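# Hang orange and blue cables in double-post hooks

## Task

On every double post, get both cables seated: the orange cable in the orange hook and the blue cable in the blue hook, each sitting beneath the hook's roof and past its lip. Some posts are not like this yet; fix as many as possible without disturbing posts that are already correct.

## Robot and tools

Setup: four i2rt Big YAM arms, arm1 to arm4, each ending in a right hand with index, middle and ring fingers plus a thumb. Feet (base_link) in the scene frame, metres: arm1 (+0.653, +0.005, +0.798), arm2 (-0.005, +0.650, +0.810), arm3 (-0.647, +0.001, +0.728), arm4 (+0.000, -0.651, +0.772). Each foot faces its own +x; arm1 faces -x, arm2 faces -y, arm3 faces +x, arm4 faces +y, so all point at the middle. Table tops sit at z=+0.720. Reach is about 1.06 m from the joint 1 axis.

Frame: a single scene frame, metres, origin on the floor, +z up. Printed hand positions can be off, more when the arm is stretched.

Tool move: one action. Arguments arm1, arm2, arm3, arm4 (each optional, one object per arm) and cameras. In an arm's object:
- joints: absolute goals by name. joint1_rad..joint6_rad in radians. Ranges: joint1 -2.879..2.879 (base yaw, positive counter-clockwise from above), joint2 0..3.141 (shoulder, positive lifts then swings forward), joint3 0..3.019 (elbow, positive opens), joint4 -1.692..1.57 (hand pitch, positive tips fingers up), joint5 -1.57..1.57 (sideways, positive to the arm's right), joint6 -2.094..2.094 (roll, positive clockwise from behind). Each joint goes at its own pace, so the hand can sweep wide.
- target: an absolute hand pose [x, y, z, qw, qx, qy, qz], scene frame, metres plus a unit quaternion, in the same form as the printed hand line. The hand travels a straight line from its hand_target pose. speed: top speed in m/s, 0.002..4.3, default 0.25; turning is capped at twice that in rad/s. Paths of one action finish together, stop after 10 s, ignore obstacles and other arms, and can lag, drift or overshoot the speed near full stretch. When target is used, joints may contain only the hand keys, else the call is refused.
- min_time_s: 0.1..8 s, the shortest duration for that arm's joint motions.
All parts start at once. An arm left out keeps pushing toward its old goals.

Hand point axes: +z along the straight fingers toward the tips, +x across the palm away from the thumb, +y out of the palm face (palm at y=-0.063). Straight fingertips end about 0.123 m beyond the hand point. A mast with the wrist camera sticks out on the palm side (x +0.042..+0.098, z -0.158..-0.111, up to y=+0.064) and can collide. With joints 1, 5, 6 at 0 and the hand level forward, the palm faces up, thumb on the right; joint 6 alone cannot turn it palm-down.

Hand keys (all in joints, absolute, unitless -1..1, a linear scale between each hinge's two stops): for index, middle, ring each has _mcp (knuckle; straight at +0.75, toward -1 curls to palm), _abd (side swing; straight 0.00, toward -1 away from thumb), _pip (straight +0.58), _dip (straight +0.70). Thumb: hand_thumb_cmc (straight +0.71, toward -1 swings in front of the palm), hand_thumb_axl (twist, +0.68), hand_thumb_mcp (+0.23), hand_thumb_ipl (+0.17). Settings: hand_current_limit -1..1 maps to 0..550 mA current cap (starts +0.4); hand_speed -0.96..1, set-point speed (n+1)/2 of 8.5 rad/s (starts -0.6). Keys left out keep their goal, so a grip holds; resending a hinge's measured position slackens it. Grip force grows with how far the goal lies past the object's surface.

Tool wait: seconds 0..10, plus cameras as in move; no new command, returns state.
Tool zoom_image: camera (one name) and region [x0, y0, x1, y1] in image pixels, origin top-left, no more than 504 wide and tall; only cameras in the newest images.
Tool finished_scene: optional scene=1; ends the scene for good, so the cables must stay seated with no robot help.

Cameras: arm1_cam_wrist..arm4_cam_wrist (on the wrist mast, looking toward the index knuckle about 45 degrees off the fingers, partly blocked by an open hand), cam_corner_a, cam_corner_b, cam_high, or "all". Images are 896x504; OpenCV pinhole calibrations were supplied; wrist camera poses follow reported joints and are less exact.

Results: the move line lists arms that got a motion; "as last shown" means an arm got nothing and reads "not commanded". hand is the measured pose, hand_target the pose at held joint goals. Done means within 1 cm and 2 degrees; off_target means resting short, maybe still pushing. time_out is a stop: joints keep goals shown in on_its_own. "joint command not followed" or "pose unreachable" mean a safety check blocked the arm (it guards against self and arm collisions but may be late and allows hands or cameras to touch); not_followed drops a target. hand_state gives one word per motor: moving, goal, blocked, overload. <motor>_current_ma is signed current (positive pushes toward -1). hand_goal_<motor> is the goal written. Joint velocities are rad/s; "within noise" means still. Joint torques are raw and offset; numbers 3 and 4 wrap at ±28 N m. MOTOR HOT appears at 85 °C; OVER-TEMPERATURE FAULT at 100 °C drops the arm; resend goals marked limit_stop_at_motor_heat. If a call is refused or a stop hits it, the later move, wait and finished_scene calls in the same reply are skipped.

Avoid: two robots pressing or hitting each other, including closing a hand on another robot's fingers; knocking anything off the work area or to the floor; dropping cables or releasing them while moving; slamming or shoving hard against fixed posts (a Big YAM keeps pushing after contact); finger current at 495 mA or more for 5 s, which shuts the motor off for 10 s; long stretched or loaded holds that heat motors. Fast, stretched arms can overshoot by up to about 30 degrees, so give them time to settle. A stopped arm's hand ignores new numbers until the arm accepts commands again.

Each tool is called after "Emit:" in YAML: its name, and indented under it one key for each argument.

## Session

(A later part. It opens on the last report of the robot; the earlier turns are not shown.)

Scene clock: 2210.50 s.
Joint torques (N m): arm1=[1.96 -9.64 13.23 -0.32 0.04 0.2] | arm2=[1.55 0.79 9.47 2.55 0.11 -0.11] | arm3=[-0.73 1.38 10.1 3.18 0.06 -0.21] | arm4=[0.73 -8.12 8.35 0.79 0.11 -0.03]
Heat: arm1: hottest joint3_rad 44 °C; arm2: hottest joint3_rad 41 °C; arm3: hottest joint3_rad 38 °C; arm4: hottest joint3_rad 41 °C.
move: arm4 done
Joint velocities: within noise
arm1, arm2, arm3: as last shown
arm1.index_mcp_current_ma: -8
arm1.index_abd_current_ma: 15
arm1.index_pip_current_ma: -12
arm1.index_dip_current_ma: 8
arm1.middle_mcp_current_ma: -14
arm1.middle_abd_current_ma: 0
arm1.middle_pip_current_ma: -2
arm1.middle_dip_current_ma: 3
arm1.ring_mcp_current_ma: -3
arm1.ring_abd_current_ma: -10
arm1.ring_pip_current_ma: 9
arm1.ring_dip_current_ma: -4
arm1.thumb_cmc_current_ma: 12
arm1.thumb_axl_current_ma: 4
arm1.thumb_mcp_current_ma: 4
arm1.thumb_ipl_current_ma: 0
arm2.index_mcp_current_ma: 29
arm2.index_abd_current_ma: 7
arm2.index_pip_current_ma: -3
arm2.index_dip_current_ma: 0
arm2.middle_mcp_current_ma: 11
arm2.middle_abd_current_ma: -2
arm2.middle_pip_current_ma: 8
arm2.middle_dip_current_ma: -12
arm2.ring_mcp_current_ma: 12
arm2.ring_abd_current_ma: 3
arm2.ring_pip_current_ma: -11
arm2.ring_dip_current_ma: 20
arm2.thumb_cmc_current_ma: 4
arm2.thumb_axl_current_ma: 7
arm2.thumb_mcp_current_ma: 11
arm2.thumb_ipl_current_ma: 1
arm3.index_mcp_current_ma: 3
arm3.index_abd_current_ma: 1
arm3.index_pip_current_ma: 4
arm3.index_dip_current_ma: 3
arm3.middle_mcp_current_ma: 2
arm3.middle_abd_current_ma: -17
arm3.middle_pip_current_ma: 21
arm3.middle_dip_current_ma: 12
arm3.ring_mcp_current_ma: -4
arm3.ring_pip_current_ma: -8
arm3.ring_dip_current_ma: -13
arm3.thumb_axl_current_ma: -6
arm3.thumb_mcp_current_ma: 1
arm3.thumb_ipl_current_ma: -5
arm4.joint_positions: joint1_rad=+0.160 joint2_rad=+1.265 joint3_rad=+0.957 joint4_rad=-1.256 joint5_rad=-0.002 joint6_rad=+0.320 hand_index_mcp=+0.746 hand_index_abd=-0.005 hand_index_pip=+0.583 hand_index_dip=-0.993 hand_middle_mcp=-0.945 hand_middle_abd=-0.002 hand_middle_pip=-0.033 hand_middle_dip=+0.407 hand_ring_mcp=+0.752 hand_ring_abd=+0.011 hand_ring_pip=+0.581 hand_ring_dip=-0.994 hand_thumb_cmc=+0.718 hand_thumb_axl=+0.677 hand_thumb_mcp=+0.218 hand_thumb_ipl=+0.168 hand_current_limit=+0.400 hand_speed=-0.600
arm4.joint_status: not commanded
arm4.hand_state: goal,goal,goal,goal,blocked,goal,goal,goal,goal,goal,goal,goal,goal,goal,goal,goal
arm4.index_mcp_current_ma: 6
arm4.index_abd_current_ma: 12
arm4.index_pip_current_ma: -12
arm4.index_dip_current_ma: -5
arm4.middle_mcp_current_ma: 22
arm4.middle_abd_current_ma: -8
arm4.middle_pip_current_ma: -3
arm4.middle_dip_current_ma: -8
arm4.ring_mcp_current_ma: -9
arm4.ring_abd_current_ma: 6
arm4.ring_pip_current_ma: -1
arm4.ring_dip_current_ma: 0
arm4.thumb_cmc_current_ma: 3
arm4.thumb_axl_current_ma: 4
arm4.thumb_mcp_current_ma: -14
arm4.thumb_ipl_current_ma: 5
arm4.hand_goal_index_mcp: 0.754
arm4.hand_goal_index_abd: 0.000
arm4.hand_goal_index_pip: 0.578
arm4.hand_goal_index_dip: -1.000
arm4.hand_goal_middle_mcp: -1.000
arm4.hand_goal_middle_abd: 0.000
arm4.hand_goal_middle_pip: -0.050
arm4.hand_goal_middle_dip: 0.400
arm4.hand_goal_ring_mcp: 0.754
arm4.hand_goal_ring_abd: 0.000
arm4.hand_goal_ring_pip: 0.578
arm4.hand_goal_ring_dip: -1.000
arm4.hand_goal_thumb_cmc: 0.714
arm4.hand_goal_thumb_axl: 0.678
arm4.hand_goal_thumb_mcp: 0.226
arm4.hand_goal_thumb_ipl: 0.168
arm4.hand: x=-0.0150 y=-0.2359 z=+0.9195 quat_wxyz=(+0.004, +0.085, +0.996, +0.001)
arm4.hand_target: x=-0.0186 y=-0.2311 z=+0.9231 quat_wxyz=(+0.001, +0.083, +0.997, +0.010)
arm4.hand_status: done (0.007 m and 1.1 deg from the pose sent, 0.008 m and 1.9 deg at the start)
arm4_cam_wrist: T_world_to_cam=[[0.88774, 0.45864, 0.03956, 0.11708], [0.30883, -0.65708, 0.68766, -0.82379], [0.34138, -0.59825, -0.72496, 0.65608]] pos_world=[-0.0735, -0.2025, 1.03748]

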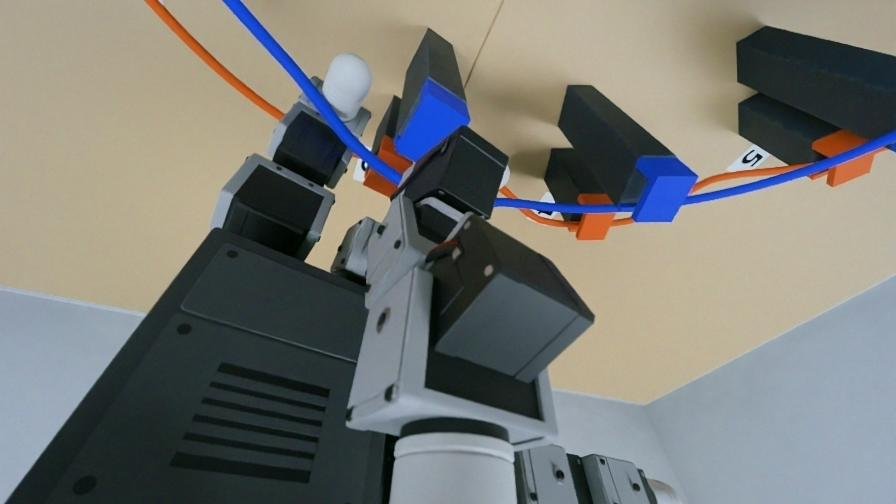

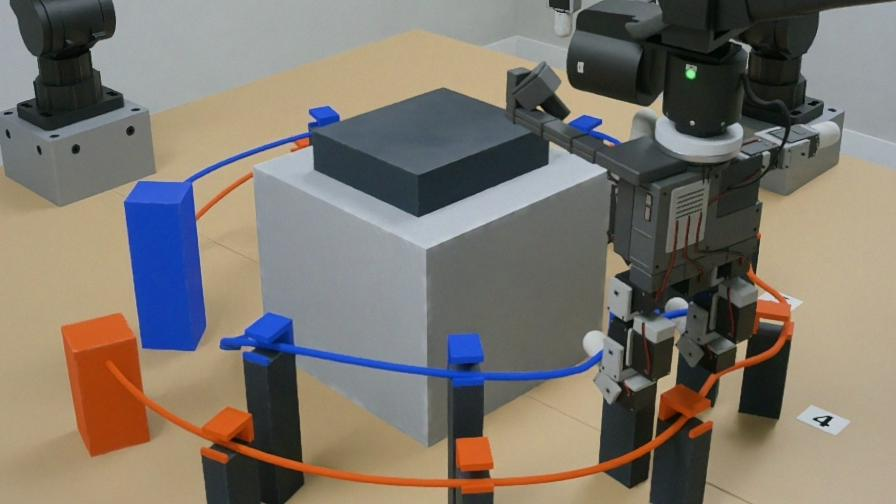

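Emit:
move:
  arm4: {"target": [-0.018, -0.224, 0.917, 0.001, 0.0828, 0.9965, 0.01], "speed": 0.06}
  cameras: ["arm4_cam_wrist", "cam_corner_a"]

Emit:
zoom_image:
  camera: "cam_corner_a"
  region: [600, 270, 720, 370]

Emit:
zoom_image:
  camera: "arm4_cam_wrist"
  region: [240, 20, 560, 240]

Scene clock: 2222.73 s.
Joint torques (N m): arm1=[1.61 -9.52 13.33 -0.27 0.07 0.18] | arm2=[1.44 1.14 9.31 2.51 0.07 -0.1] | arm3=[-1.49 1.14 10.22 3.28 0.04 -0.22] | arm4=[0.44 -8.18 8.62 0.8 0.11 -0.08]
Heat: arm1: hottest joint3_rad 44 °C; arm2: hottest joint3_rad 41 °C; arm3: hottest joint3_rad 38 °C; arm4: hottest joint3_rad 40 °C.
move: arm4 done
Joint velocities: within noise
arm1, arm2, arm3: as last shown
arm1.index_mcp_current_ma: -7
arm1.index_abd_current_ma: 8
arm1.index_pip_current_ma: 5
arm1.index_dip_current_ma: 2
arm1.middle_mcp_current_ma: -11
arm1.middle_abd_current_ma: 24
arm1.middle_pip_current_ma: -20
arm1.middle_dip_current_ma: -9
arm1.ring_abd_current_ma: 10
arm1.ring_pip_current_ma: 0
arm1.ring_dip_current_ma: 2
arm1.thumb_cmc_current_ma: 8
arm1.thumb_axl_current_ma: -3
arm1.thumb_mcp_current_ma: -7
arm1.thumb_ipl_current_ma: -14
arm2.index_mcp_current_ma: 14
arm2.index_abd_current_ma: 0
arm2.index_pip_current_ma: -21
arm2.index_dip_current_ma: -6
arm2.middle_mcp_current_ma: 20
arm2.middle_abd_current_ma: -6
arm2.middle_pip_current_ma: -9
arm2.middle_dip_current_ma: -11
arm2.ring_mcp_current_ma: 2
arm2.ring_abd_current_ma: 1
arm2.ring_pip_current_ma: 2
arm2.ring_dip_current_ma: 3
arm2.thumb_cmc_current_ma: -5
arm2.thumb_axl_current_ma: 4
arm2.thumb_mcp_current_ma: 0
arm2.thumb_ipl_current_ma: 15
arm3.index_abd_current_ma: 5
arm3.index_pip_current_ma: -8
arm3.middle_mcp_current_ma: -7
arm3.middle_abd_current_ma: -1
arm3.middle_pip_current_ma: 8
arm3.middle_dip_current_ma: 6
arm3.ring_mcp_current_ma: -12
arm3.ring_abd_current_ma: -4
arm3.ring_pip_current_ma: -19
arm3.ring_dip_current_ma: -17
arm3.thumb_cmc_current_ma: 8
arm3.thumb_axl_current_ma: 7
arm3.thumb_mcp_current_ma: 7
arm3.thumb_ipl_current_ma: 0
arm4.joint_positions: joint1_rad=+0.160 joint2_rad=+1.286 joint3_rad=+0.957 joint4_rad=-1.237 joint5_rad=-0.002 joint6_rad=+0.320 hand_index_mcp=+0.747 hand_index_abd=-0.005 hand_index_pip=+0.583 hand_index_dip=-0.993 hand_middle_mcp=-0.945 hand_middle_abd=-0.002 hand_middle_pip=-0.033 hand_middle_dip=+0.407 hand_ring_mcp=+0.752 hand_ring_abd=+0.011 hand_ring_pip=+0.581 hand_ring_dip=-0.994 hand_thumb_cmc=+0.718 hand_thumb_axl=+0.677 hand_thumb_mcp=+0.218 hand_thumb_ipl=+0.168 hand_current_limit=+0.400 hand_speed=-0.600
arm4.joint_status: not commanded
arm4.hand_state: goal,goal,goal,goal,blocked,goal,goal,goal,goal,goal,goal,goal,goal,goal,goal,goal
arm4.index_mcp_current_ma: -4
arm4.index_abd_current_ma: 14
arm4.index_pip_current_ma: -8
arm4.index_dip_current_ma: 16
arm4.middle_mcp_current_ma: 13
arm4.middle_abd_current_ma: -1
arm4.middle_pip_current_ma: -9
arm4.middle_dip_current_ma: -6
arm4.ring_mcp_current_ma: -10
arm4.ring_abd_current_ma: 7
arm4.ring_pip_current_ma: 3
arm4.ring_dip_current_ma: 0
arm4.thumb_cmc_current_ma: -9
arm4.thumb_axl_current_ma: 2
arm4.thumb_mcp_current_ma: -7
arm4.thumb_ipl_current_ma: -2
arm4.hand_goal_index_mcp: 0.754
arm4.hand_goal_index_abd: 0.000
arm4.hand_goal_index_pip: 0.578
arm4.hand_goal_index_dip: -1.000
arm4.hand_goal_middle_mcp: -1.000
arm4.hand_goal_middle_abd: 0.000
arm4.hand_goal_middle_pip: -0.050
arm4.hand_goal_middle_dip: 0.400
arm4.hand_goal_ring_mcp: 0.754
arm4.hand_goal_ring_abd: 0.000
arm4.hand_goal_ring_pip: 0.578
arm4.hand_goal_ring_dip: -1.000
arm4.hand_goal_thumb_cmc: 0.714
arm4.hand_goal_thumb_axl: 0.678
arm4.hand_goal_thumb_mcp: 0.226
arm4.hand_goal_thumb_ipl: 0.168
arm4.hand: x=-0.0156 y=-0.2310 z=+0.9126 quat_wxyz=(+0.004, +0.085, +0.996, +0.000)
arm4.hand_target: x=-0.0181 y=-0.2242 z=+0.9170 quat_wxyz=(+0.001, +0.083, +0.997, +0.010)
arm4.hand_status: done (0.009 m and 1.2 deg from the pose sent, 0.012 m and 1.1 deg at the start)
arm4_cam_wrist: T_world_to_cam=[[0.88772, 0.45874, 0.0389, 0.11629], [0.30855, -0.65554, 0.68925, -0.81676], [0.34168, -0.59986, -0.72348, 0.65261]] pos_world=[-0.0742, -0.19729, 1.03058]

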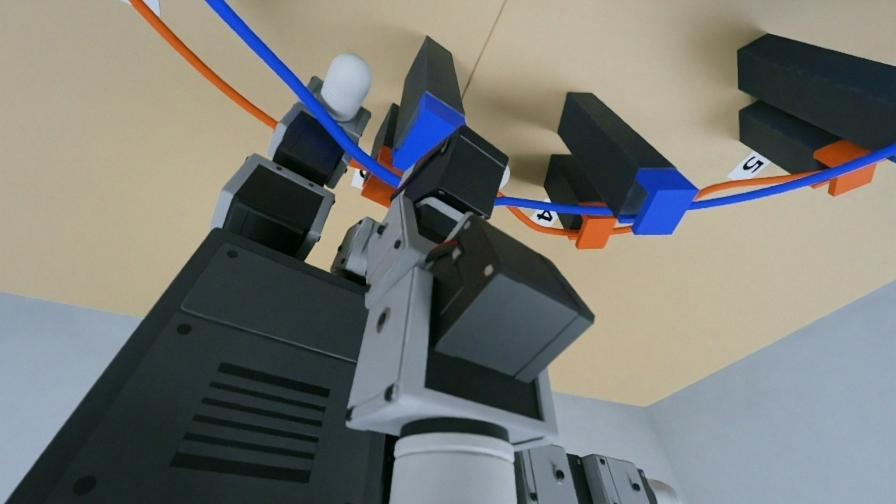

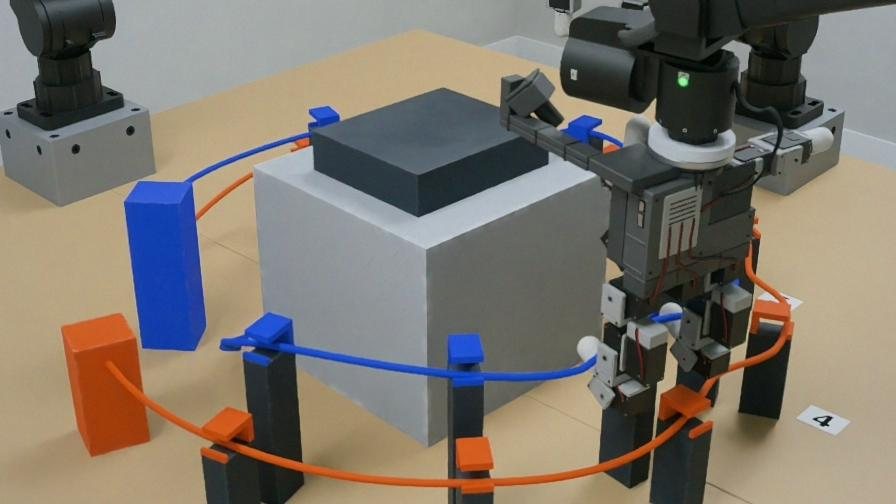

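Scaled by 4.200 from the camera's image (finer frame: 1280x720).

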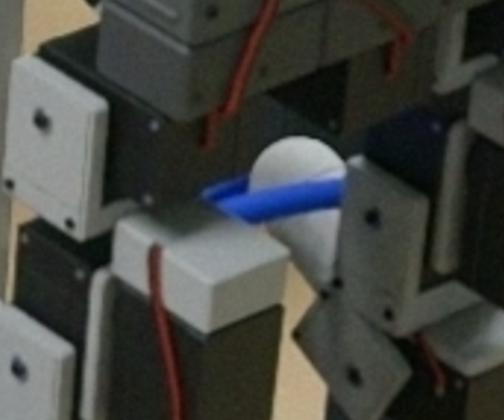

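Scaled by 1.575 from the camera's image (finer frame: 1280x720).

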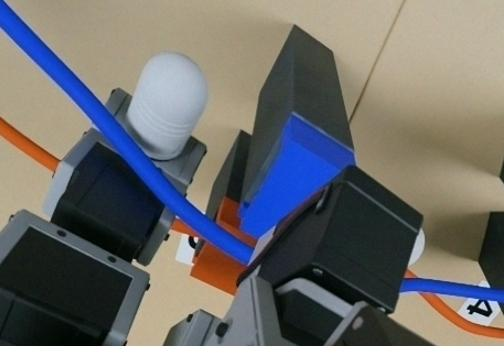

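Emit:
move:
  arm4: {"target": [-0.018, -0.224, 0.907, 0.001, 0.0828, 0.9965, 0.01], "speed": 0.06}
  cameras: ["arm4_cam_wrist", "cam_corner_a"]

Emit:
zoom_image:
  camera: "cam_corner_a"
  region: [600, 270, 720, 370]

Emit:
zoom_image:
  camera: "arm4_cam_wrist"
  region: [240, 20, 560, 240]

Scene clock: 2232.37 s.
Joint torques (N m): arm1=[1.85 -9.52 13.27 -0.32 0.1 0.2] | arm2=[1.32 1.49 9.35 2.59 0.05 -0.12] | arm3=[-1.32 0.21 10.4 3.1 0.06 -0.19] | arm4=[0.44 -8.18 8.29 0.83 0.11 -0.08]
Heat: arm1: hottest joint3_rad 45 °C; arm2: hottest joint3_rad 41 °C; arm3: hottest joint3_rad 38 °C; arm4: hottest joint3_rad 39 °C.
move: arm4 done
Joint velocities: within noise
arm1, arm2, arm3: as last shown
arm1.index_mcp_current_ma: -2
arm1.index_abd_current_ma: -3
arm1.index_pip_current_ma: -7
arm1.index_dip_current_ma: 7
arm1.middle_mcp_current_ma: -9
arm1.middle_abd_current_ma: -8
arm1.middle_pip_current_ma: -6
arm1.middle_dip_current_ma: 0
arm1.ring_mcp_current_ma: -4
arm1.ring_abd_current_ma: 3
arm1.ring_pip_current_ma: 7
arm1.ring_dip_current_ma: -2
arm1.thumb_cmc_current_ma: -3
arm1.thumb_axl_current_ma: 2
arm1.thumb_mcp_current_ma: 6
arm1.thumb_ipl_current_ma: -2
arm2.index_mcp_current_ma: 20
arm2.index_abd_current_ma: -16
arm2.index_pip_current_ma: 1
arm2.index_dip_current_ma: 10
arm2.middle_mcp_current_ma: 22
arm2.middle_abd_current_ma: -4
arm2.middle_pip_current_ma: -13
arm2.middle_dip_current_ma: -9
arm2.ring_mcp_current_ma: -8
arm2.ring_abd_current_ma: 7
arm2.ring_pip_current_ma: -1
arm2.ring_dip_current_ma: -6
arm2.thumb_cmc_current_ma: -7
arm2.thumb_axl_current_ma: -1
arm2.thumb_mcp_current_ma: -1
arm2.thumb_ipl_current_ma: 10
arm3.index_mcp_current_ma: 6
arm3.index_abd_current_ma: -4
arm3.index_pip_current_ma: -14
arm3.index_dip_current_ma: 0
arm3.middle_mcp_current_ma: -10
arm3.middle_abd_current_ma: -4
arm3.middle_pip_current_ma: 10
arm3.middle_dip_current_ma: 2
arm3.ring_mcp_current_ma: -10
arm3.ring_abd_current_ma: -13
arm3.ring_pip_current_ma: -2
arm3.ring_dip_current_ma: -1
arm3.thumb_axl_current_ma: 3
arm3.thumb_mcp_current_ma: 0
arm3.thumb_ipl_current_ma: -2
arm4.joint_positions: joint1_rad=+0.160 joint2_rad=+1.295 joint3_rad=+0.942 joint4_rad=-1.208 joint5_rad=-0.002 joint6_rad=+0.320 hand_index_mcp=+0.747 hand_index_abd=-0.005 hand_index_pip=+0.583 hand_index_dip=-0.993 hand_middle_mcp=-0.945 hand_middle_abd=-0.002 hand_middle_pip=-0.033 hand_middle_dip=+0.407 hand_ring_mcp=+0.752 hand_ring_abd=+0.011 hand_ring_pip=+0.581 hand_ring_dip=-0.994 hand_thumb_cmc=+0.718 hand_thumb_axl=+0.677 hand_thumb_mcp=+0.218 hand_thumb_ipl=+0.168 hand_current_limit=+0.400 hand_speed=-0.600
arm4.joint_status: not commanded
arm4.hand_state: goal,goal,goal,goal,blocked,goal,goal,goal,goal,goal,goal,goal,goal,goal,goal,goal
arm4.index_mcp_current_ma: -1
arm4.index_abd_current_ma: 14
arm4.index_pip_current_ma: -17
arm4.index_dip_current_ma: 14
arm4.middle_mcp_current_ma: 20
arm4.middle_abd_current_ma: -11
arm4.middle_pip_current_ma: -1
arm4.middle_dip_current_ma: -4
arm4.ring_mcp_current_ma: -5
arm4.ring_abd_current_ma: -3
arm4.ring_pip_current_ma: 4
arm4.ring_dip_current_ma: 7
arm4.thumb_cmc_current_ma: -3
arm4.thumb_axl_current_ma: 1
arm4.thumb_mcp_current_ma: -10
arm4.thumb_ipl_current_ma: 3
arm4.hand_goal_index_mcp: 0.754
arm4.hand_goal_index_abd: 0.000
arm4.hand_goal_index_pip: 0.578
arm4.hand_goal_index_dip: -1.000
arm4.hand_goal_middle_mcp: -1.000
arm4.hand_goal_middle_abd: 0.000
arm4.hand_goal_middle_pip: -0.050
arm4.hand_goal_middle_dip: 0.400
arm4.hand_goal_ring_mcp: 0.754
arm4.hand_goal_ring_abd: 0.000
arm4.hand_goal_ring_pip: 0.578
arm4.hand_goal_ring_dip: -1.000
arm4.hand_goal_thumb_cmc: 0.714
arm4.hand_goal_thumb_axl: 0.678
arm4.hand_goal_thumb_mcp: 0.226
arm4.hand_goal_thumb_ipl: 0.168
arm4.hand: x=-0.0158 y=-0.2296 z=+0.9046 quat_wxyz=(+0.003, +0.085, +0.996, +0.003)
arm4.hand_target: x=-0.0181 y=-0.2240 z=+0.9071 quat_wxyz=(+0.001, +0.083, +0.997, +0.010)
arm4.hand_status: done (0.006 m and 0.9 deg from the pose sent, 0.009 m and 1.2 deg at the start)
arm4_cam_wrist: T_world_to_cam=[[0.88776, 0.45854, 0.04035, 0.11467], [0.30901, -0.65864, 0.68608, -0.80807], [0.34117, -0.59661, -0.7264, 0.65102]] pos_world=[-0.0742, -0.19639, 1.02268]

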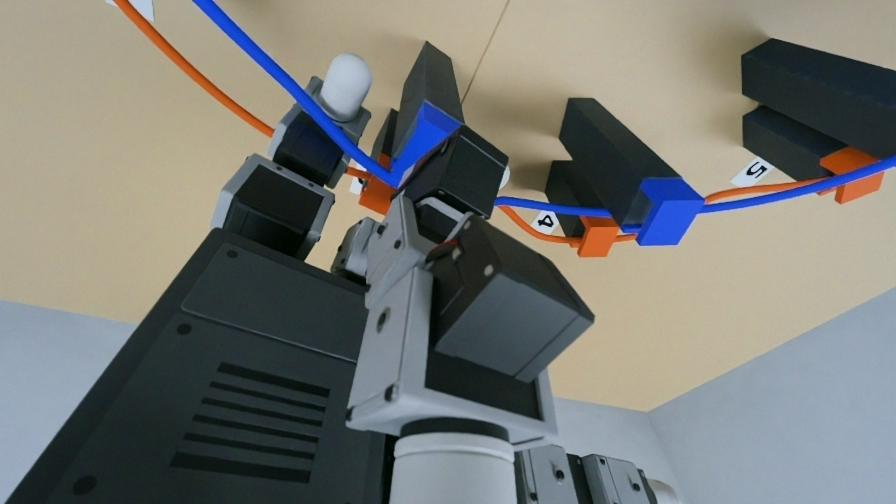

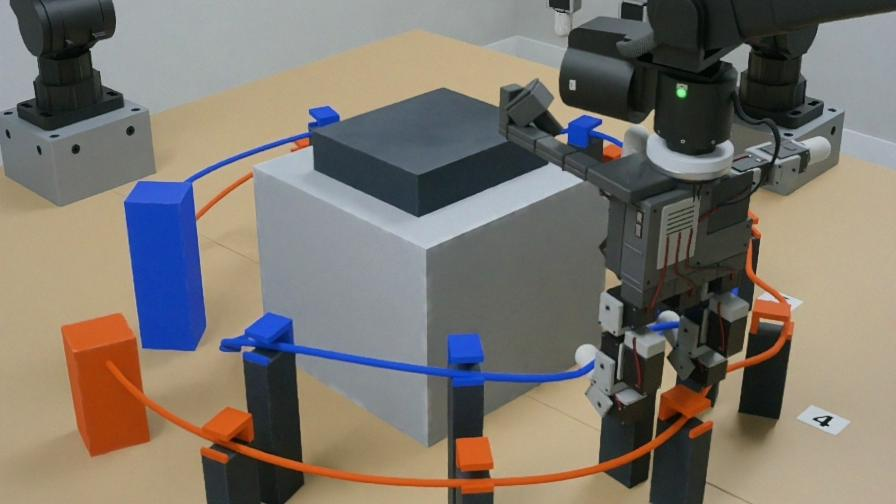

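Scaled by 4.200 from the camera's image (finer frame: 1280x720).

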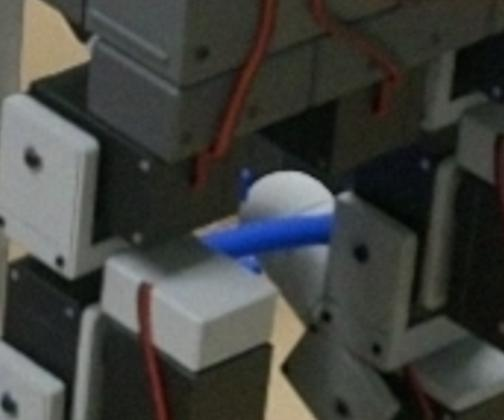

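Scaled by 1.575 from the camera's image (finer frame: 1280x720).

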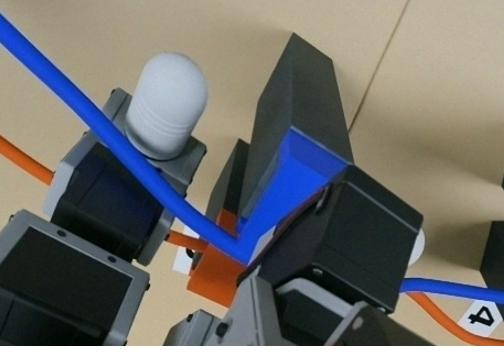

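Emit:
move:
  arm4: {"target": [-0.016, -0.208, 0.91, 0.001, 0.0828, 0.9965, 0.01], "speed": 0.06}
  cameras: ["arm4_cam_wrist", "cam_corner_a"]

Emit:
zoom_image:
  camera: "cam_corner_a"
  region: [600, 270, 720, 370]

Emit:
zoom_image:
  camera: "arm4_cam_wrist"
  region: [240, 20, 560, 240]

Scene clock: 2241.33 s.
Joint torques (N m): arm1=[1.67 -9.11 13.35 -0.38 0.08 0.19] | arm2=[1.14 1.32 9.5 2.44 0.05 -0.11] | arm3=[-1.03 0.56 10.25 3.02 0.02 -0.18] | arm4=[-0.38 -8.59 11.26 0.47 0.12 -0.2]
Heat: arm1: hottest joint3_rad 45 °C; arm2: hottest joint3_rad 41 °C; arm3: hottest joint3_rad 38 °C; arm4: hottest joint3_rad 38 °C.
move: arm4 off_target
Joint velocities: within noise
arm1, arm2, arm3: as last shown
arm1.index_mcp_current_ma: -16
arm1.index_abd_current_ma: 10
arm1.index_pip_current_ma: -19
arm1.index_dip_current_ma: -4
arm1.middle_mcp_current_ma: -7
arm1.middle_abd_current_ma: 5
arm1.middle_pip_current_ma: -7
arm1.middle_dip_current_ma: 9
arm1.ring_mcp_current_ma: -5
arm1.ring_abd_current_ma: 19
arm1.ring_pip_current_ma: 12
arm1.ring_dip_current_ma: -6
arm1.thumb_cmc_current_ma: 14
arm1.thumb_axl_current_ma: -11
arm1.thumb_mcp_current_ma: 5
arm2.index_mcp_current_ma: 2
arm2.index_abd_current_ma: -9
arm2.index_pip_current_ma: 5
arm2.index_dip_current_ma: -5
arm2.middle_mcp_current_ma: 7
arm2.middle_abd_current_ma: -11
arm2.middle_pip_current_ma: 4
arm2.middle_dip_current_ma: 11
arm2.ring_mcp_current_ma: -3
arm2.ring_abd_current_ma: 4
arm2.ring_pip_current_ma: -3
arm2.ring_dip_current_ma: -3
arm2.thumb_cmc_current_ma: 1
arm2.thumb_axl_current_ma: -11
arm2.thumb_mcp_current_ma: 14
arm2.thumb_ipl_current_ma: 15
arm3.index_mcp_current_ma: 2
arm3.index_abd_current_ma: 5
arm3.index_pip_current_ma: -2
arm3.index_dip_current_ma: 4
arm3.middle_mcp_current_ma: 0
arm3.middle_abd_current_ma: -8
arm3.middle_pip_current_ma: 4
arm3.middle_dip_current_ma: 11
arm3.ring_mcp_current_ma: -8
arm3.ring_abd_current_ma: 2
arm3.ring_pip_current_ma: -6
arm3.ring_dip_current_ma: -10
arm3.thumb_cmc_current_ma: 4
arm3.thumb_axl_current_ma: -2
arm3.thumb_mcp_current_ma: -2
arm3.thumb_ipl_current_ma: -7
arm4.joint_positions: joint1_rad=+0.160 joint2_rad=+1.331 joint3_rad=+0.942 joint4_rad=-1.208 joint5_rad=-0.002 joint6_rad=+0.320 hand_index_mcp=+0.747 hand_index_abd=-0.005 hand_index_pip=+0.583 hand_index_dip=-0.993 hand_middle_mcp=-0.945 hand_middle_abd=-0.002 hand_middle_pip=-0.033 hand_middle_dip=+0.407 hand_ring_mcp=+0.752 hand_ring_abd=+0.011 hand_ring_pip=+0.581 hand_ring_dip=-0.994 hand_thumb_cmc=+0.718 hand_thumb_axl=+0.677 hand_thumb_mcp=+0.218 hand_thumb_ipl=+0.168 hand_current_limit=+0.400 hand_speed=-0.600
arm4.joint_status: not commanded
arm4.hand_state: goal,goal,goal,goal,blocked,goal,goal,goal,goal,goal,goal,goal,goal,goal,goal,goal
arm4.index_mcp_current_ma: 0
arm4.index_abd_current_ma: 6
arm4.index_pip_current_ma: -2
arm4.index_dip_current_ma: -1
arm4.middle_mcp_current_ma: 19
arm4.middle_abd_current_ma: 0
arm4.middle_pip_current_ma: 0
arm4.middle_dip_current_ma: -7
arm4.ring_mcp_current_ma: -10
arm4.ring_abd_current_ma: -2
arm4.ring_pip_current_ma: 4
arm4.ring_dip_current_ma: 1
arm4.thumb_cmc_current_ma: 2
arm4.thumb_axl_current_ma: -4
arm4.thumb_mcp_current_ma: -12
arm4.thumb_ipl_current_ma: 4
arm4.hand_goal_index_mcp: 0.754
arm4.hand_goal_index_abd: 0.000
arm4.hand_goal_index_pip: 0.578
arm4.hand_goal_index_dip: -1.000
arm4.hand_goal_middle_mcp: -1.000
arm4.hand_goal_middle_abd: 0.000
arm4.hand_goal_middle_pip: -0.050
arm4.hand_goal_middle_dip: 0.400
arm4.hand_goal_ring_mcp: 0.754
arm4.hand_goal_ring_abd: 0.000
arm4.hand_goal_ring_pip: 0.578
arm4.hand_goal_ring_dip: -1.000
arm4.hand_goal_thumb_cmc: 0.714
arm4.hand_goal_thumb_axl: 0.678
arm4.hand_goal_thumb_mcp: 0.226
arm4.hand_goal_thumb_ipl: 0.168
arm4.hand: x=-0.0156 y=-0.2297 z=+0.8904 quat_wxyz=(+0.008, +0.085, +0.996, -0.015)
arm4.hand_target: x=-0.0159 y=-0.2092 z=+0.9105 quat_wxyz=(+0.001, +0.083, +0.997, +0.010)
arm4.hand_status: off_target (0.029 m and 3.0 deg from the pose sent, 0.022 m and 0.9 deg at the start)
arm4_cam_wrist: T_world_to_cam=[[0.88772, 0.45948, 0.02885, 0.12567], [0.30507, -0.63401, 0.71061, -0.8147], [0.3448, -0.62202, -0.70299, 0.61392]] pos_world=[-0.0747, -0.1924, 1.00689]

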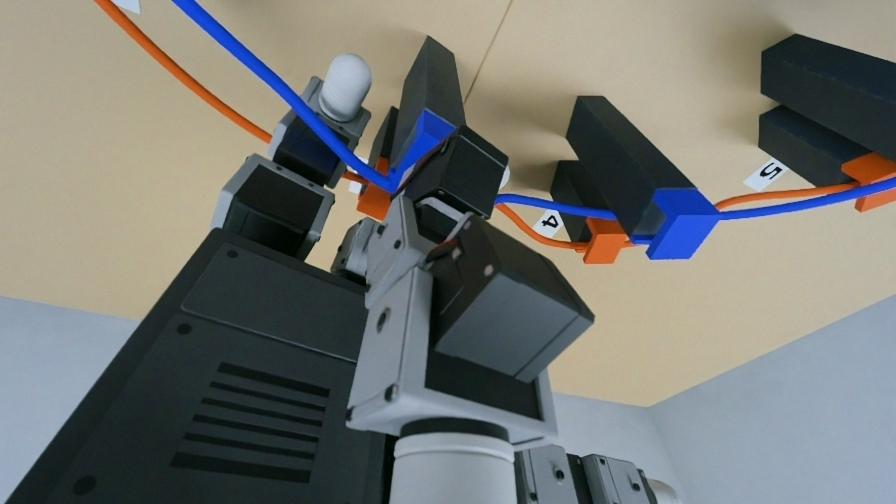

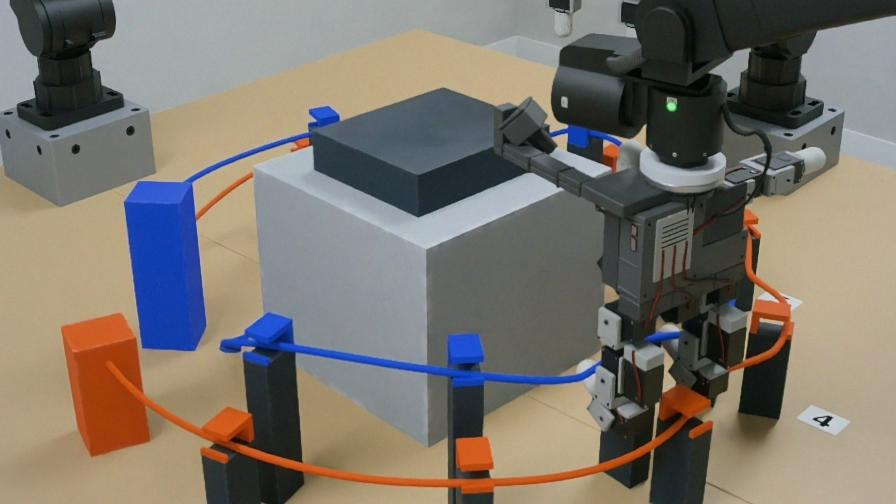

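Scaled by 4.200 from the camera's image (finer frame: 1280x720).

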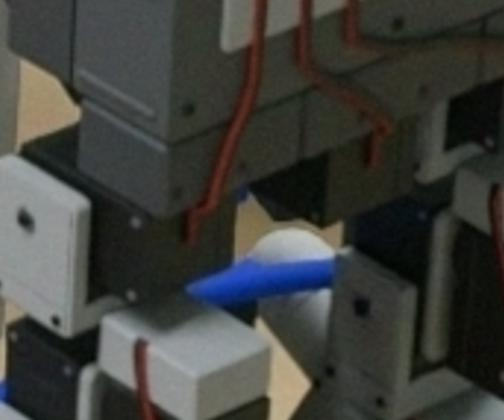

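Scaled by 1.575 from the camera's image (finer frame: 1280x720).

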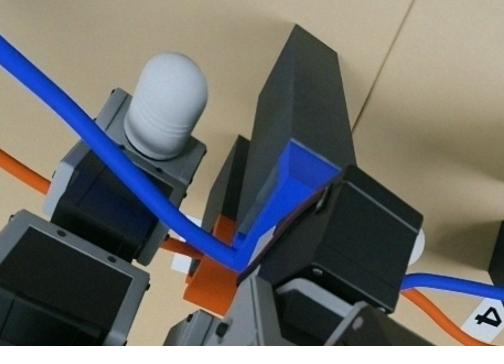

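Emit:
move:
  arm4: {"target": [-0.016, -0.203, 0.926, 0.001, 0.0828, 0.9963, 0.02], "speed": 0.06}
  cameras: ["arm4_cam_wrist", "cam_corner_a"]

Emit:
zoom_image:
  camera: "cam_corner_a"
  region: [600, 270, 720, 370]

Emit:
zoom_image:
  camera: "arm4_cam_wrist"
  region: [240, 20, 560, 240]

Scene clock: 2256.07 s.
Joint torques (N m): arm1=[1.79 -9.47 13.2 -0.27 0.07 0.22] | arm2=[1.55 1.26 9.58 2.58 0.09 -0.09] | arm3=[-1.03 0.67 10.39 3.17 0.04 -0.24] | arm4=[-0.38 -9.76 12.05 0.2 0.32 -0.2]
Heat: arm1: hottest joint3_rad 45 °C; arm2: hottest joint3_rad 41 °C; arm3: hottest joint3_rad 38 °C; arm4: hottest joint3_rad 38 °C.
move: arm4 off_target
Joint velocities: within noise
arm1.joint_positions: joint1_rad=-0.066 joint2_rad=+1.274 joint3_rad=+1.350 joint4_rad=-1.674 joint5_rad=+0.011 joint6_rad=-0.119 hand_index_mcp=+0.750 hand_index_abd=-0.011 hand_index_pip=+0.575 hand_index_dip=+0.693 hand_middle_mcp=+0.992 hand_middle_abd=+0.000 hand_middle_pip=+0.975 hand_middle_dip=+0.997 hand_ring_mcp=+0.746 hand_ring_abd=+0.004 hand_ring_pip=+0.574 hand_ring_dip=+0.694 hand_thumb_cmc=+0.708 hand_thumb_axl=+0.677 hand_thumb_mcp=+0.220 hand_thumb_ipl=+0.168 hand_current_limit=+0.400 hand_speed=-0.750
arm1.joint_status: not commanded
arm1.hand_state: goal,goal,goal,goal,goal,goal,blocked,goal,goal,goal,goal,goal,goal,goal,goal,goal
arm1.index_mcp_current_ma: 7
arm1.index_abd_current_ma: 2
arm1.index_pip_current_ma: -5
arm1.index_dip_current_ma: 1
arm1.middle_mcp_current_ma: 5
arm1.middle_abd_current_ma: 4
arm1.middle_pip_current_ma: -5
arm1.middle_dip_current_ma: -5
arm1.ring_mcp_current_ma: 3
arm1.ring_abd_current_ma: 16
arm1.ring_pip_current_ma: -1
arm1.ring_dip_current_ma: -13
arm1.thumb_cmc_current_ma: 9
arm1.thumb_axl_current_ma: -17
arm1.thumb_mcp_current_ma: -6
arm1.thumb_ipl_current_ma: 3
arm1.hand_goal_index_mcp: 0.754
arm1.hand_goal_index_abd: 0.000
arm1.hand_goal_index_pip: 0.578
arm1.hand_goal_index_dip: 0.696
arm1.hand_goal_middle_mcp: 1.000
arm1.hand_goal_middle_abd: 0.000
arm1.hand_goal_middle_pip: 1.000
arm1.hand_goal_middle_dip: 1.000
arm1.hand_goal_ring_mcp: 0.754
arm1.hand_goal_ring_abd: 0.000
arm1.hand_goal_ring_pip: 0.578
arm1.hand_goal_ring_dip: 0.696
arm1.hand_goal_thumb_cmc: 0.714
arm1.hand_goal_thumb_axl: 0.678
arm1.hand_goal_thumb_mcp: 0.226
arm1.hand_goal_thumb_ipl: 0.168
arm1.hand: x=+0.2171 y=+0.0494 z=+1.0882 quat_wxyz=(-0.009, +0.728, -0.685, +0.011)
arm1.hand_target: x=+0.2106 y=+0.0440 z=+1.1097 quat_wxyz=(+0.003, +0.730, -0.684, -0.003)
arm1.hand_status: not commanded
arm2.joint_positions: joint1_rad=-0.088 joint2_rad=+0.611 joint3_rad=+1.318 joint4_rad=-1.203 joint5_rad=+0.033 joint6_rad=+1.068 hand_index_mcp=+0.758 hand_index_abd=+0.001 hand_index_pip=+0.577 hand_index_dip=+0.696 hand_middle_mcp=+0.758 hand_middle_abd=+0.000 hand_middle_pip=+0.577 hand_middle_dip=+0.696 hand_ring_mcp=+0.758 hand_ring_abd=+0.000 hand_ring_pip=+0.577 hand_ring_dip=+0.696 hand_thumb_cmc=+0.716 hand_thumb_axl=+0.677 hand_thumb_mcp=+0.226 hand_thumb_ipl=+0.168 hand_current_limit=+0.400 hand_speed=-0.600
arm2.joint_status: not commanded
arm2.hand_state: goal,goal,goal,goal,goal,goal,goal,goal,goal,goal,goal,goal,goal,goal,goal,goal
arm2.index_mcp_current_ma: 4
arm2.index_abd_current_ma: -16
arm2.index_pip_current_ma: -4
arm2.index_dip_current_ma: -9
arm2.middle_mcp_current_ma: -4
arm2.middle_abd_current_ma: -1
arm2.middle_pip_current_ma: 5
arm2.middle_dip_current_ma: -1
arm2.ring_mcp_current_ma: 3
arm2.ring_abd_current_ma: 1
arm2.ring_pip_current_ma: -10
arm2.ring_dip_current_ma: 10
arm2.thumb_cmc_current_ma: 9
arm2.thumb_axl_current_ma: -7
arm2.thumb_mcp_current_ma: -2
arm2.thumb_ipl_current_ma: 7
arm2.hand_goal_index_mcp: 0.754
arm2.hand_goal_index_abd: 0.000
arm2.hand_goal_index_pip: 0.576
arm2.hand_goal_index_dip: 0.696
arm2.hand_goal_middle_mcp: 0.754
arm2.hand_goal_middle_abd: 0.000
arm2.hand_goal_middle_pip: 0.576
arm2.hand_goal_middle_dip: 0.696
arm2.hand_goal_ring_mcp: 0.754
arm2.hand_goal_ring_abd: 0.000
arm2.hand_goal_ring_pip: 0.576
arm2.hand_goal_ring_dip: 0.696
arm2.hand_goal_thumb_cmc: 0.714
arm2.hand_goal_thumb_axl: 0.678
arm2.hand_goal_thumb_mcp: 0.226
arm2.hand_goal_thumb_ipl: 0.168
arm2.hand: x=-0.1273 y=+0.3990 z=+1.3651 quat_wxyz=(+0.462, +0.708, -0.484, +0.227)
arm2.hand_target: x=-0.1301 y=+0.4034 z=+1.3777 quat_wxyz=(+0.474, +0.699, -0.485, +0.230)
arm2.hand_status: not commanded
arm3.joint_positions: joint1_rad=+0.699 joint2_rad=+0.620 joint3_rad=+1.448 joint4_rad=-1.177 joint5_rad=-0.065 joint6_rad=+1.021 hand_index_mcp=+0.758 hand_index_abd=+0.003 hand_index_pip=+0.577 hand_index_dip=+0.696 hand_middle_mcp=+0.757 hand_middle_abd=+0.001 hand_middle_pip=+0.577 hand_middle_dip=+0.696 hand_ring_mcp=+0.758 hand_ring_abd=+0.002 hand_ring_pip=+0.577 hand_ring_dip=+0.696 hand_thumb_cmc=+0.718 hand_thumb_axl=+0.677 hand_thumb_mcp=+0.226 hand_thumb_ipl=+0.168 hand_current_limit=+0.400 hand_speed=-0.600
arm3.joint_status: not commanded
arm3.hand_state: goal,goal,goal,goal,goal,goal,goal,goal,goal,goal,goal,goal,goal,goal,goal,goal
arm3.index_mcp_current_ma: 8
arm3.index_abd_current_ma: 10
arm3.index_pip_current_ma: -4
arm3.index_dip_current_ma: -4
arm3.middle_mcp_current_ma: -10
arm3.middle_abd_current_ma: 3
arm3.middle_pip_current_ma: 5
arm3.middle_dip_current_ma: 3
arm3.ring_mcp_current_ma: -9
arm3.ring_abd_current_ma: -11
arm3.ring_pip_current_ma: -9
arm3.ring_dip_current_ma: -14
arm3.thumb_cmc_current_ma: 0
arm3.thumb_axl_current_ma: 3
arm3.thumb_mcp_current_ma: -3
arm3.thumb_ipl_current_ma: -4
arm3.hand_goal_index_mcp: 0.754
arm3.hand_goal_index_abd: 0.000
arm3.hand_goal_index_pip: 0.576
arm3.hand_goal_index_dip: 0.696
arm3.hand_goal_middle_mcp: 0.754
arm3.hand_goal_middle_abd: 0.000
arm3.hand_goal_middle_pip: 0.576
arm3.hand_goal_middle_dip: 0.696
arm3.hand_goal_ring_mcp: 0.754
arm3.hand_goal_ring_abd: 0.000
arm3.hand_goal_ring_pip: 0.576
arm3.hand_goal_ring_dip: 0.696
arm3.hand_goal_thumb_cmc: 0.714
arm3.hand_goal_thumb_axl: 0.678
arm3.hand_goal_thumb_mcp: 0.226
arm3.hand_goal_thumb_ipl: 0.168
arm3.hand: x=-0.4063 y=+0.1197 z=+1.3517 quat_wxyz=(-0.080, +0.644, +0.506, +0.568)
arm3.hand_target: x=-0.4095 y=+0.1168 z=+1.3657 quat_wxyz=(-0.081, +0.637, +0.501, +0.581)
arm3.hand_status: not commanded
arm4.joint_positions: joint1_rad=+0.159 joint2_rad=+1.331 joint3_rad=+0.958 joint4_rad=-1.223 joint5_rad=-0.002 joint6_rad=+0.320 hand_index_mcp=+0.767 hand_index_abd=+0.006 hand_index_pip=+0.585 hand_index_dip=-0.993 hand_middle_mcp=-0.945 hand_middle_abd=-0.002 hand_middle_pip=-0.033 hand_middle_dip=+0.407 hand_ring_mcp=+0.763 hand_ring_abd=+0.002 hand_ring_pip=+0.577 hand_ring_dip=-0.994 hand_thumb_cmc=+0.718 hand_thumb_axl=+0.677 hand_thumb_mcp=+0.218 hand_thumb_ipl=+0.168 hand_current_limit=+0.400 hand_speed=-0.600
arm4.joint_status: not commanded
arm4.hand_state: goal,goal,goal,goal,blocked,goal,goal,goal,goal,goal,goal,goal,goal,goal,goal,goal
arm4.index_mcp_current_ma: 6
arm4.index_abd_current_ma: -1
arm4.index_pip_current_ma: -5
arm4.index_dip_current_ma: 4
arm4.middle_mcp_current_ma: 24
arm4.middle_abd_current_ma: -6
arm4.middle_pip_current_ma: 7
arm4.middle_dip_current_ma: 5
arm4.ring_mcp_current_ma: -8
arm4.ring_abd_current_ma: 1
arm4.ring_pip_current_ma: -4
arm4.ring_dip_current_ma: -1
arm4.thumb_cmc_current_ma: -3
arm4.thumb_axl_current_ma: 5
arm4.thumb_mcp_current_ma: -11
arm4.thumb_ipl_current_ma: -2
arm4.hand_goal_index_mcp: 0.754
arm4.hand_goal_index_abd: 0.000
arm4.hand_goal_index_pip: 0.578
arm4.hand_goal_index_dip: -1.000
arm4.hand_goal_middle_mcp: -1.000
arm4.hand_goal_middle_abd: 0.000
arm4.hand_goal_middle_pip: -0.050
arm4.hand_goal_middle_dip: 0.400
arm4.hand_goal_ring_mcp: 0.754
arm4.hand_goal_ring_abd: 0.000
arm4.hand_goal_ring_pip: 0.578
arm4.hand_goal_ring_dip: -1.000
arm4.hand_goal_thumb_cmc: 0.714
arm4.hand_goal_thumb_axl: 0.678
arm4.hand_goal_thumb_mcp: 0.226
arm4.hand_goal_thumb_ipl: 0.168
arm4.hand: x=-0.0159 y=-0.2271 z=+0.8961 quat_wxyz=(+0.007, +0.086, +0.996, -0.014)
arm4.hand_target: x=-0.0157 y=-0.2048 z=+0.9264 quat_wxyz=(+0.001, +0.083, +0.996, +0.020)
arm4.hand_status: off_target (0.038 m and 4.0 deg from the pose sent, 0.045 m and 4.1 deg at the start)
arm4_cam_wrist: T_world_to_cam=[[0.88791, 0.45908, 0.02935, 0.12396], [0.30495, -0.63518, 0.70961, -0.81639], [0.34441, -0.62112, -0.70398, 0.62076]] pos_world=[-0.0749, -0.1899, 1.01269]

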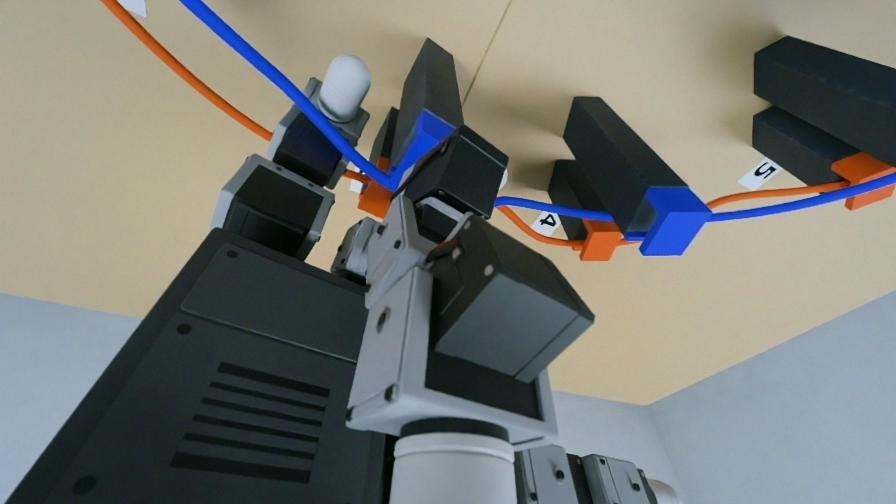

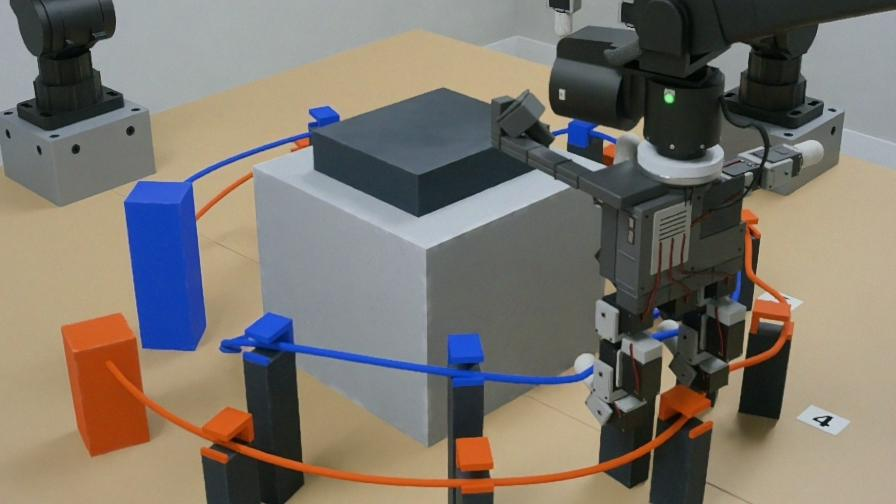

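Scaled by 4.200 from the camera's image (finer frame: 1280x720).

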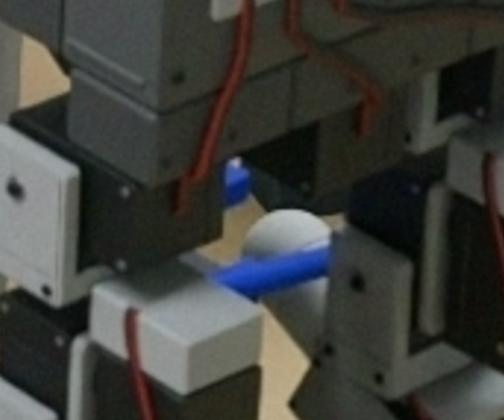

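Scaled by 1.575 from the camera's image (finer frame: 1280x720).

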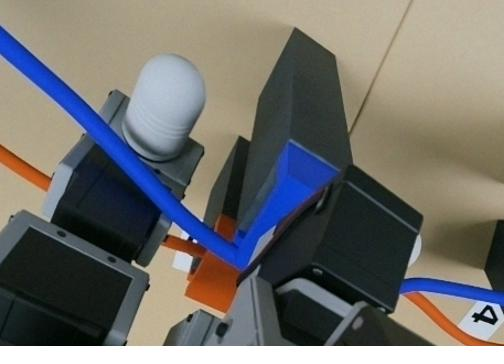

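Emit:
move:
  arm4: {"target": [-0.016, -0.198, 0.937, 0.001, 0.0828, 0.9963, 0.02], "speed": 0.06}
  cameras: ["arm4_cam_wrist", "cam_corner_a"]

Emit:
zoom_image:
  camera: "cam_corner_a"
  region: [600, 270, 720, 370]

Emit:
zoom_image:
  camera: "arm4_cam_wrist"
  region: [240, 20, 560, 240]

Scene clock: 2263.77 s.
Joint torques (N m): arm1=[1.61 -9.64 13.26 -0.42 0.05 0.18] | arm2=[1.55 0.73 9.72 2.73 0.1 -0.13] | arm3=[-1.38 0.79 10.39 3.28 0.06 -0.18] | arm4=[-0.44 -9.47 11.71 -0.05 0.25 -0.2]
Heat: arm1: hottest joint3_rad 45 °C; arm2: hottest joint3_rad 41 °C; arm3: hottest joint3_rad 38 °C; arm4: hottest joint3_rad 39 °C.
move: arm4 off_target
Joint velocities: within noise
arm1, arm2, arm3: as last shown
arm1.index_mcp_current_ma: -23
arm1.index_abd_current_ma: 10
arm1.index_pip_current_ma: -10
arm1.index_dip_current_ma: -4
arm1.middle_mcp_current_ma: -20
arm1.middle_abd_current_ma: 2
arm1.middle_pip_current_ma: -11
arm1.middle_dip_current_ma: -9
arm1.ring_mcp_current_ma: 1
arm1.ring_abd_current_ma: 8
arm1.ring_pip_current_ma: 12
arm1.ring_dip_current_ma: -6
arm1.thumb_cmc_current_ma: 3
arm1.thumb_mcp_current_ma: -11
arm1.thumb_ipl_current_ma: 1
arm2.index_mcp_current_ma: 25
arm2.index_abd_current_ma: 3
arm2.index_pip_current_ma: 6
arm2.index_dip_current_ma: 14
arm2.middle_mcp_current_ma: 8
arm2.middle_abd_current_ma: -6
arm2.middle_pip_current_ma: -2
arm2.middle_dip_current_ma: 4
arm2.ring_mcp_current_ma: 1
arm2.ring_abd_current_ma: 9
arm2.ring_pip_current_ma: 2
arm2.ring_dip_current_ma: 8
arm2.thumb_cmc_current_ma: 20
arm2.thumb_axl_current_ma: -14
arm2.thumb_mcp_current_ma: 3
arm2.thumb_ipl_current_ma: 14
arm3.index_mcp_current_ma: -2
arm3.index_abd_current_ma: 1
arm3.index_pip_current_ma: -7
arm3.index_dip_current_ma: 7
arm3.middle_mcp_current_ma: 6
arm3.middle_abd_current_ma: -2
arm3.middle_pip_current_ma: 12
arm3.middle_dip_current_ma: 4
arm3.ring_mcp_current_ma: -7
arm3.ring_abd_current_ma: -3
arm3.ring_pip_current_ma: 2
arm3.ring_dip_current_ma: -8
arm3.thumb_cmc_current_ma: -3
arm3.thumb_axl_current_ma: 4
arm3.thumb_mcp_current_ma: 5
arm3.thumb_ipl_current_ma: 14
arm4.joint_positions: joint1_rad=+0.158 joint2_rad=+1.331 joint3_rad=+0.999 joint4_rad=-1.245 joint5_rad=+0.000 joint6_rad=+0.319 hand_index_mcp=+0.765 hand_index_abd=+0.003 hand_index_pip=+0.585 hand_index_dip=-0.993 hand_middle_mcp=-0.945 hand_middle_abd=-0.002 hand_middle_pip=-0.033 hand_middle_dip=+0.407 hand_ring_mcp=+0.762 hand_ring_abd=-0.003 hand_ring_pip=+0.589 hand_ring_dip=-0.994 hand_thumb_cmc=+0.718 hand_thumb_axl=+0.677 hand_thumb_mcp=+0.218 hand_thumb_ipl=+0.168 hand_current_limit=+0.400 hand_speed=-0.600
arm4.joint_status: not commanded
arm4.hand_state: goal,goal,goal,goal,blocked,goal,goal,goal,goal,goal,goal,goal,goal,goal,goal,goal
arm4.index_mcp_current_ma: 12
arm4.index_abd_current_ma: 16
arm4.index_pip_current_ma: -5
arm4.index_dip_current_ma: -1
arm4.middle_mcp_current_ma: 16
arm4.middle_abd_current_ma: -5
arm4.middle_pip_current_ma: -2
arm4.middle_dip_current_ma: -7
arm4.ring_mcp_current_ma: -5
arm4.ring_abd_current_ma: -6
arm4.ring_pip_current_ma: -5
arm4.ring_dip_current_ma: 5
arm4.thumb_cmc_current_ma: -7
arm4.thumb_axl_current_ma: 4
arm4.thumb_mcp_current_ma: -11
arm4.thumb_ipl_current_ma: -3
arm4.hand_goal_index_mcp: 0.754
arm4.hand_goal_index_abd: 0.000
arm4.hand_goal_index_pip: 0.578
arm4.hand_goal_index_dip: -1.000
arm4.hand_goal_middle_mcp: -1.000
arm4.hand_goal_middle_abd: 0.000
arm4.hand_goal_middle_pip: -0.050
arm4.hand_goal_middle_dip: 0.400
arm4.hand_goal_ring_mcp: 0.754
arm4.hand_goal_ring_abd: 0.000
arm4.hand_goal_ring_pip: 0.578
arm4.hand_goal_ring_dip: -1.000
arm4.hand_goal_thumb_cmc: 0.714
arm4.hand_goal_thumb_axl: 0.678
arm4.hand_goal_thumb_mcp: 0.226
arm4.hand_goal_thumb_ipl: 0.168
arm4.hand: x=-0.0172 y=-0.2167 z=+0.9124 quat_wxyz=(+0.006, +0.085, +0.996, -0.004)
arm4.hand_target: x=-0.0159 y=-0.1992 z=+0.9372 quat_wxyz=(+0.001, +0.083, +0.996, +0.020)
arm4.hand_status: off_target (0.031 m and 2.9 deg from the pose sent, 0.050 m and 4.0 deg at the start)
arm4_cam_wrist: T_world_to_cam=[[0.88734, 0.45964, 0.03699, 0.11304], [0.30687, -0.64848, 0.69664, -0.81199], [0.34419, -0.6068, -0.71647, 0.65362]] pos_world=[-0.0761, -0.1819, 1.02978]

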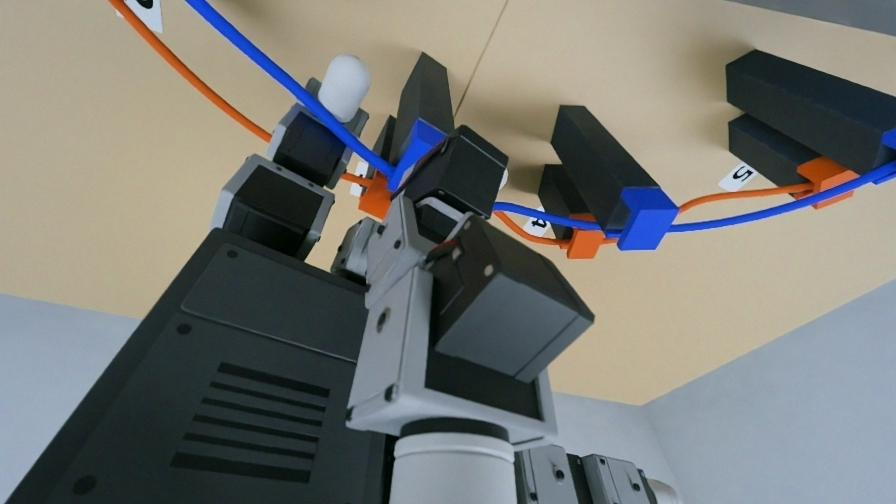

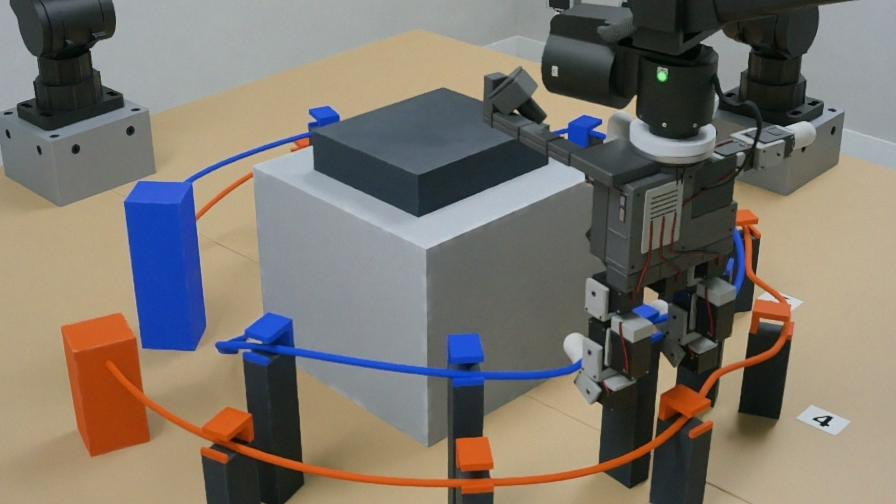

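Scaled by 4.200 from the camera's image (finer frame: 1280x720).

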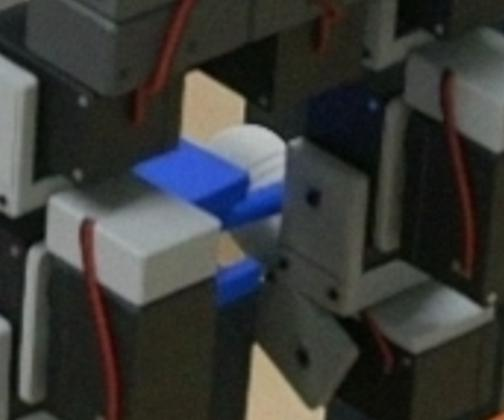

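Scaled by 1.575 from the camera's image (finer frame: 1280x720).

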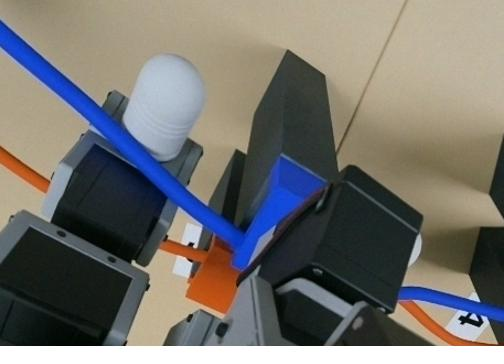

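Emit:
zoom_image:
  camera: "cam_corner_a"
  region: [630, 295, 680, 350]

Emit:
zoom_image:
  camera: "arm4_cam_wrist"
  region: [340, 90, 440, 210]

Scaled by 9.164 from the camera's image (finer frame: 1280x720).

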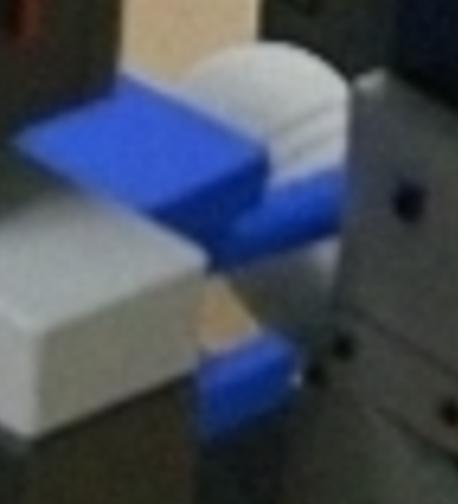

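Scaled by 4.200 from the camera's image (finer frame: 1280x720).

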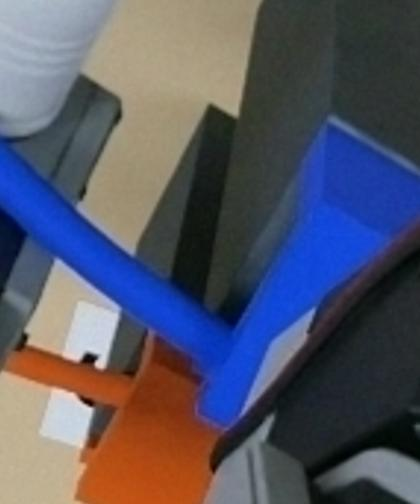

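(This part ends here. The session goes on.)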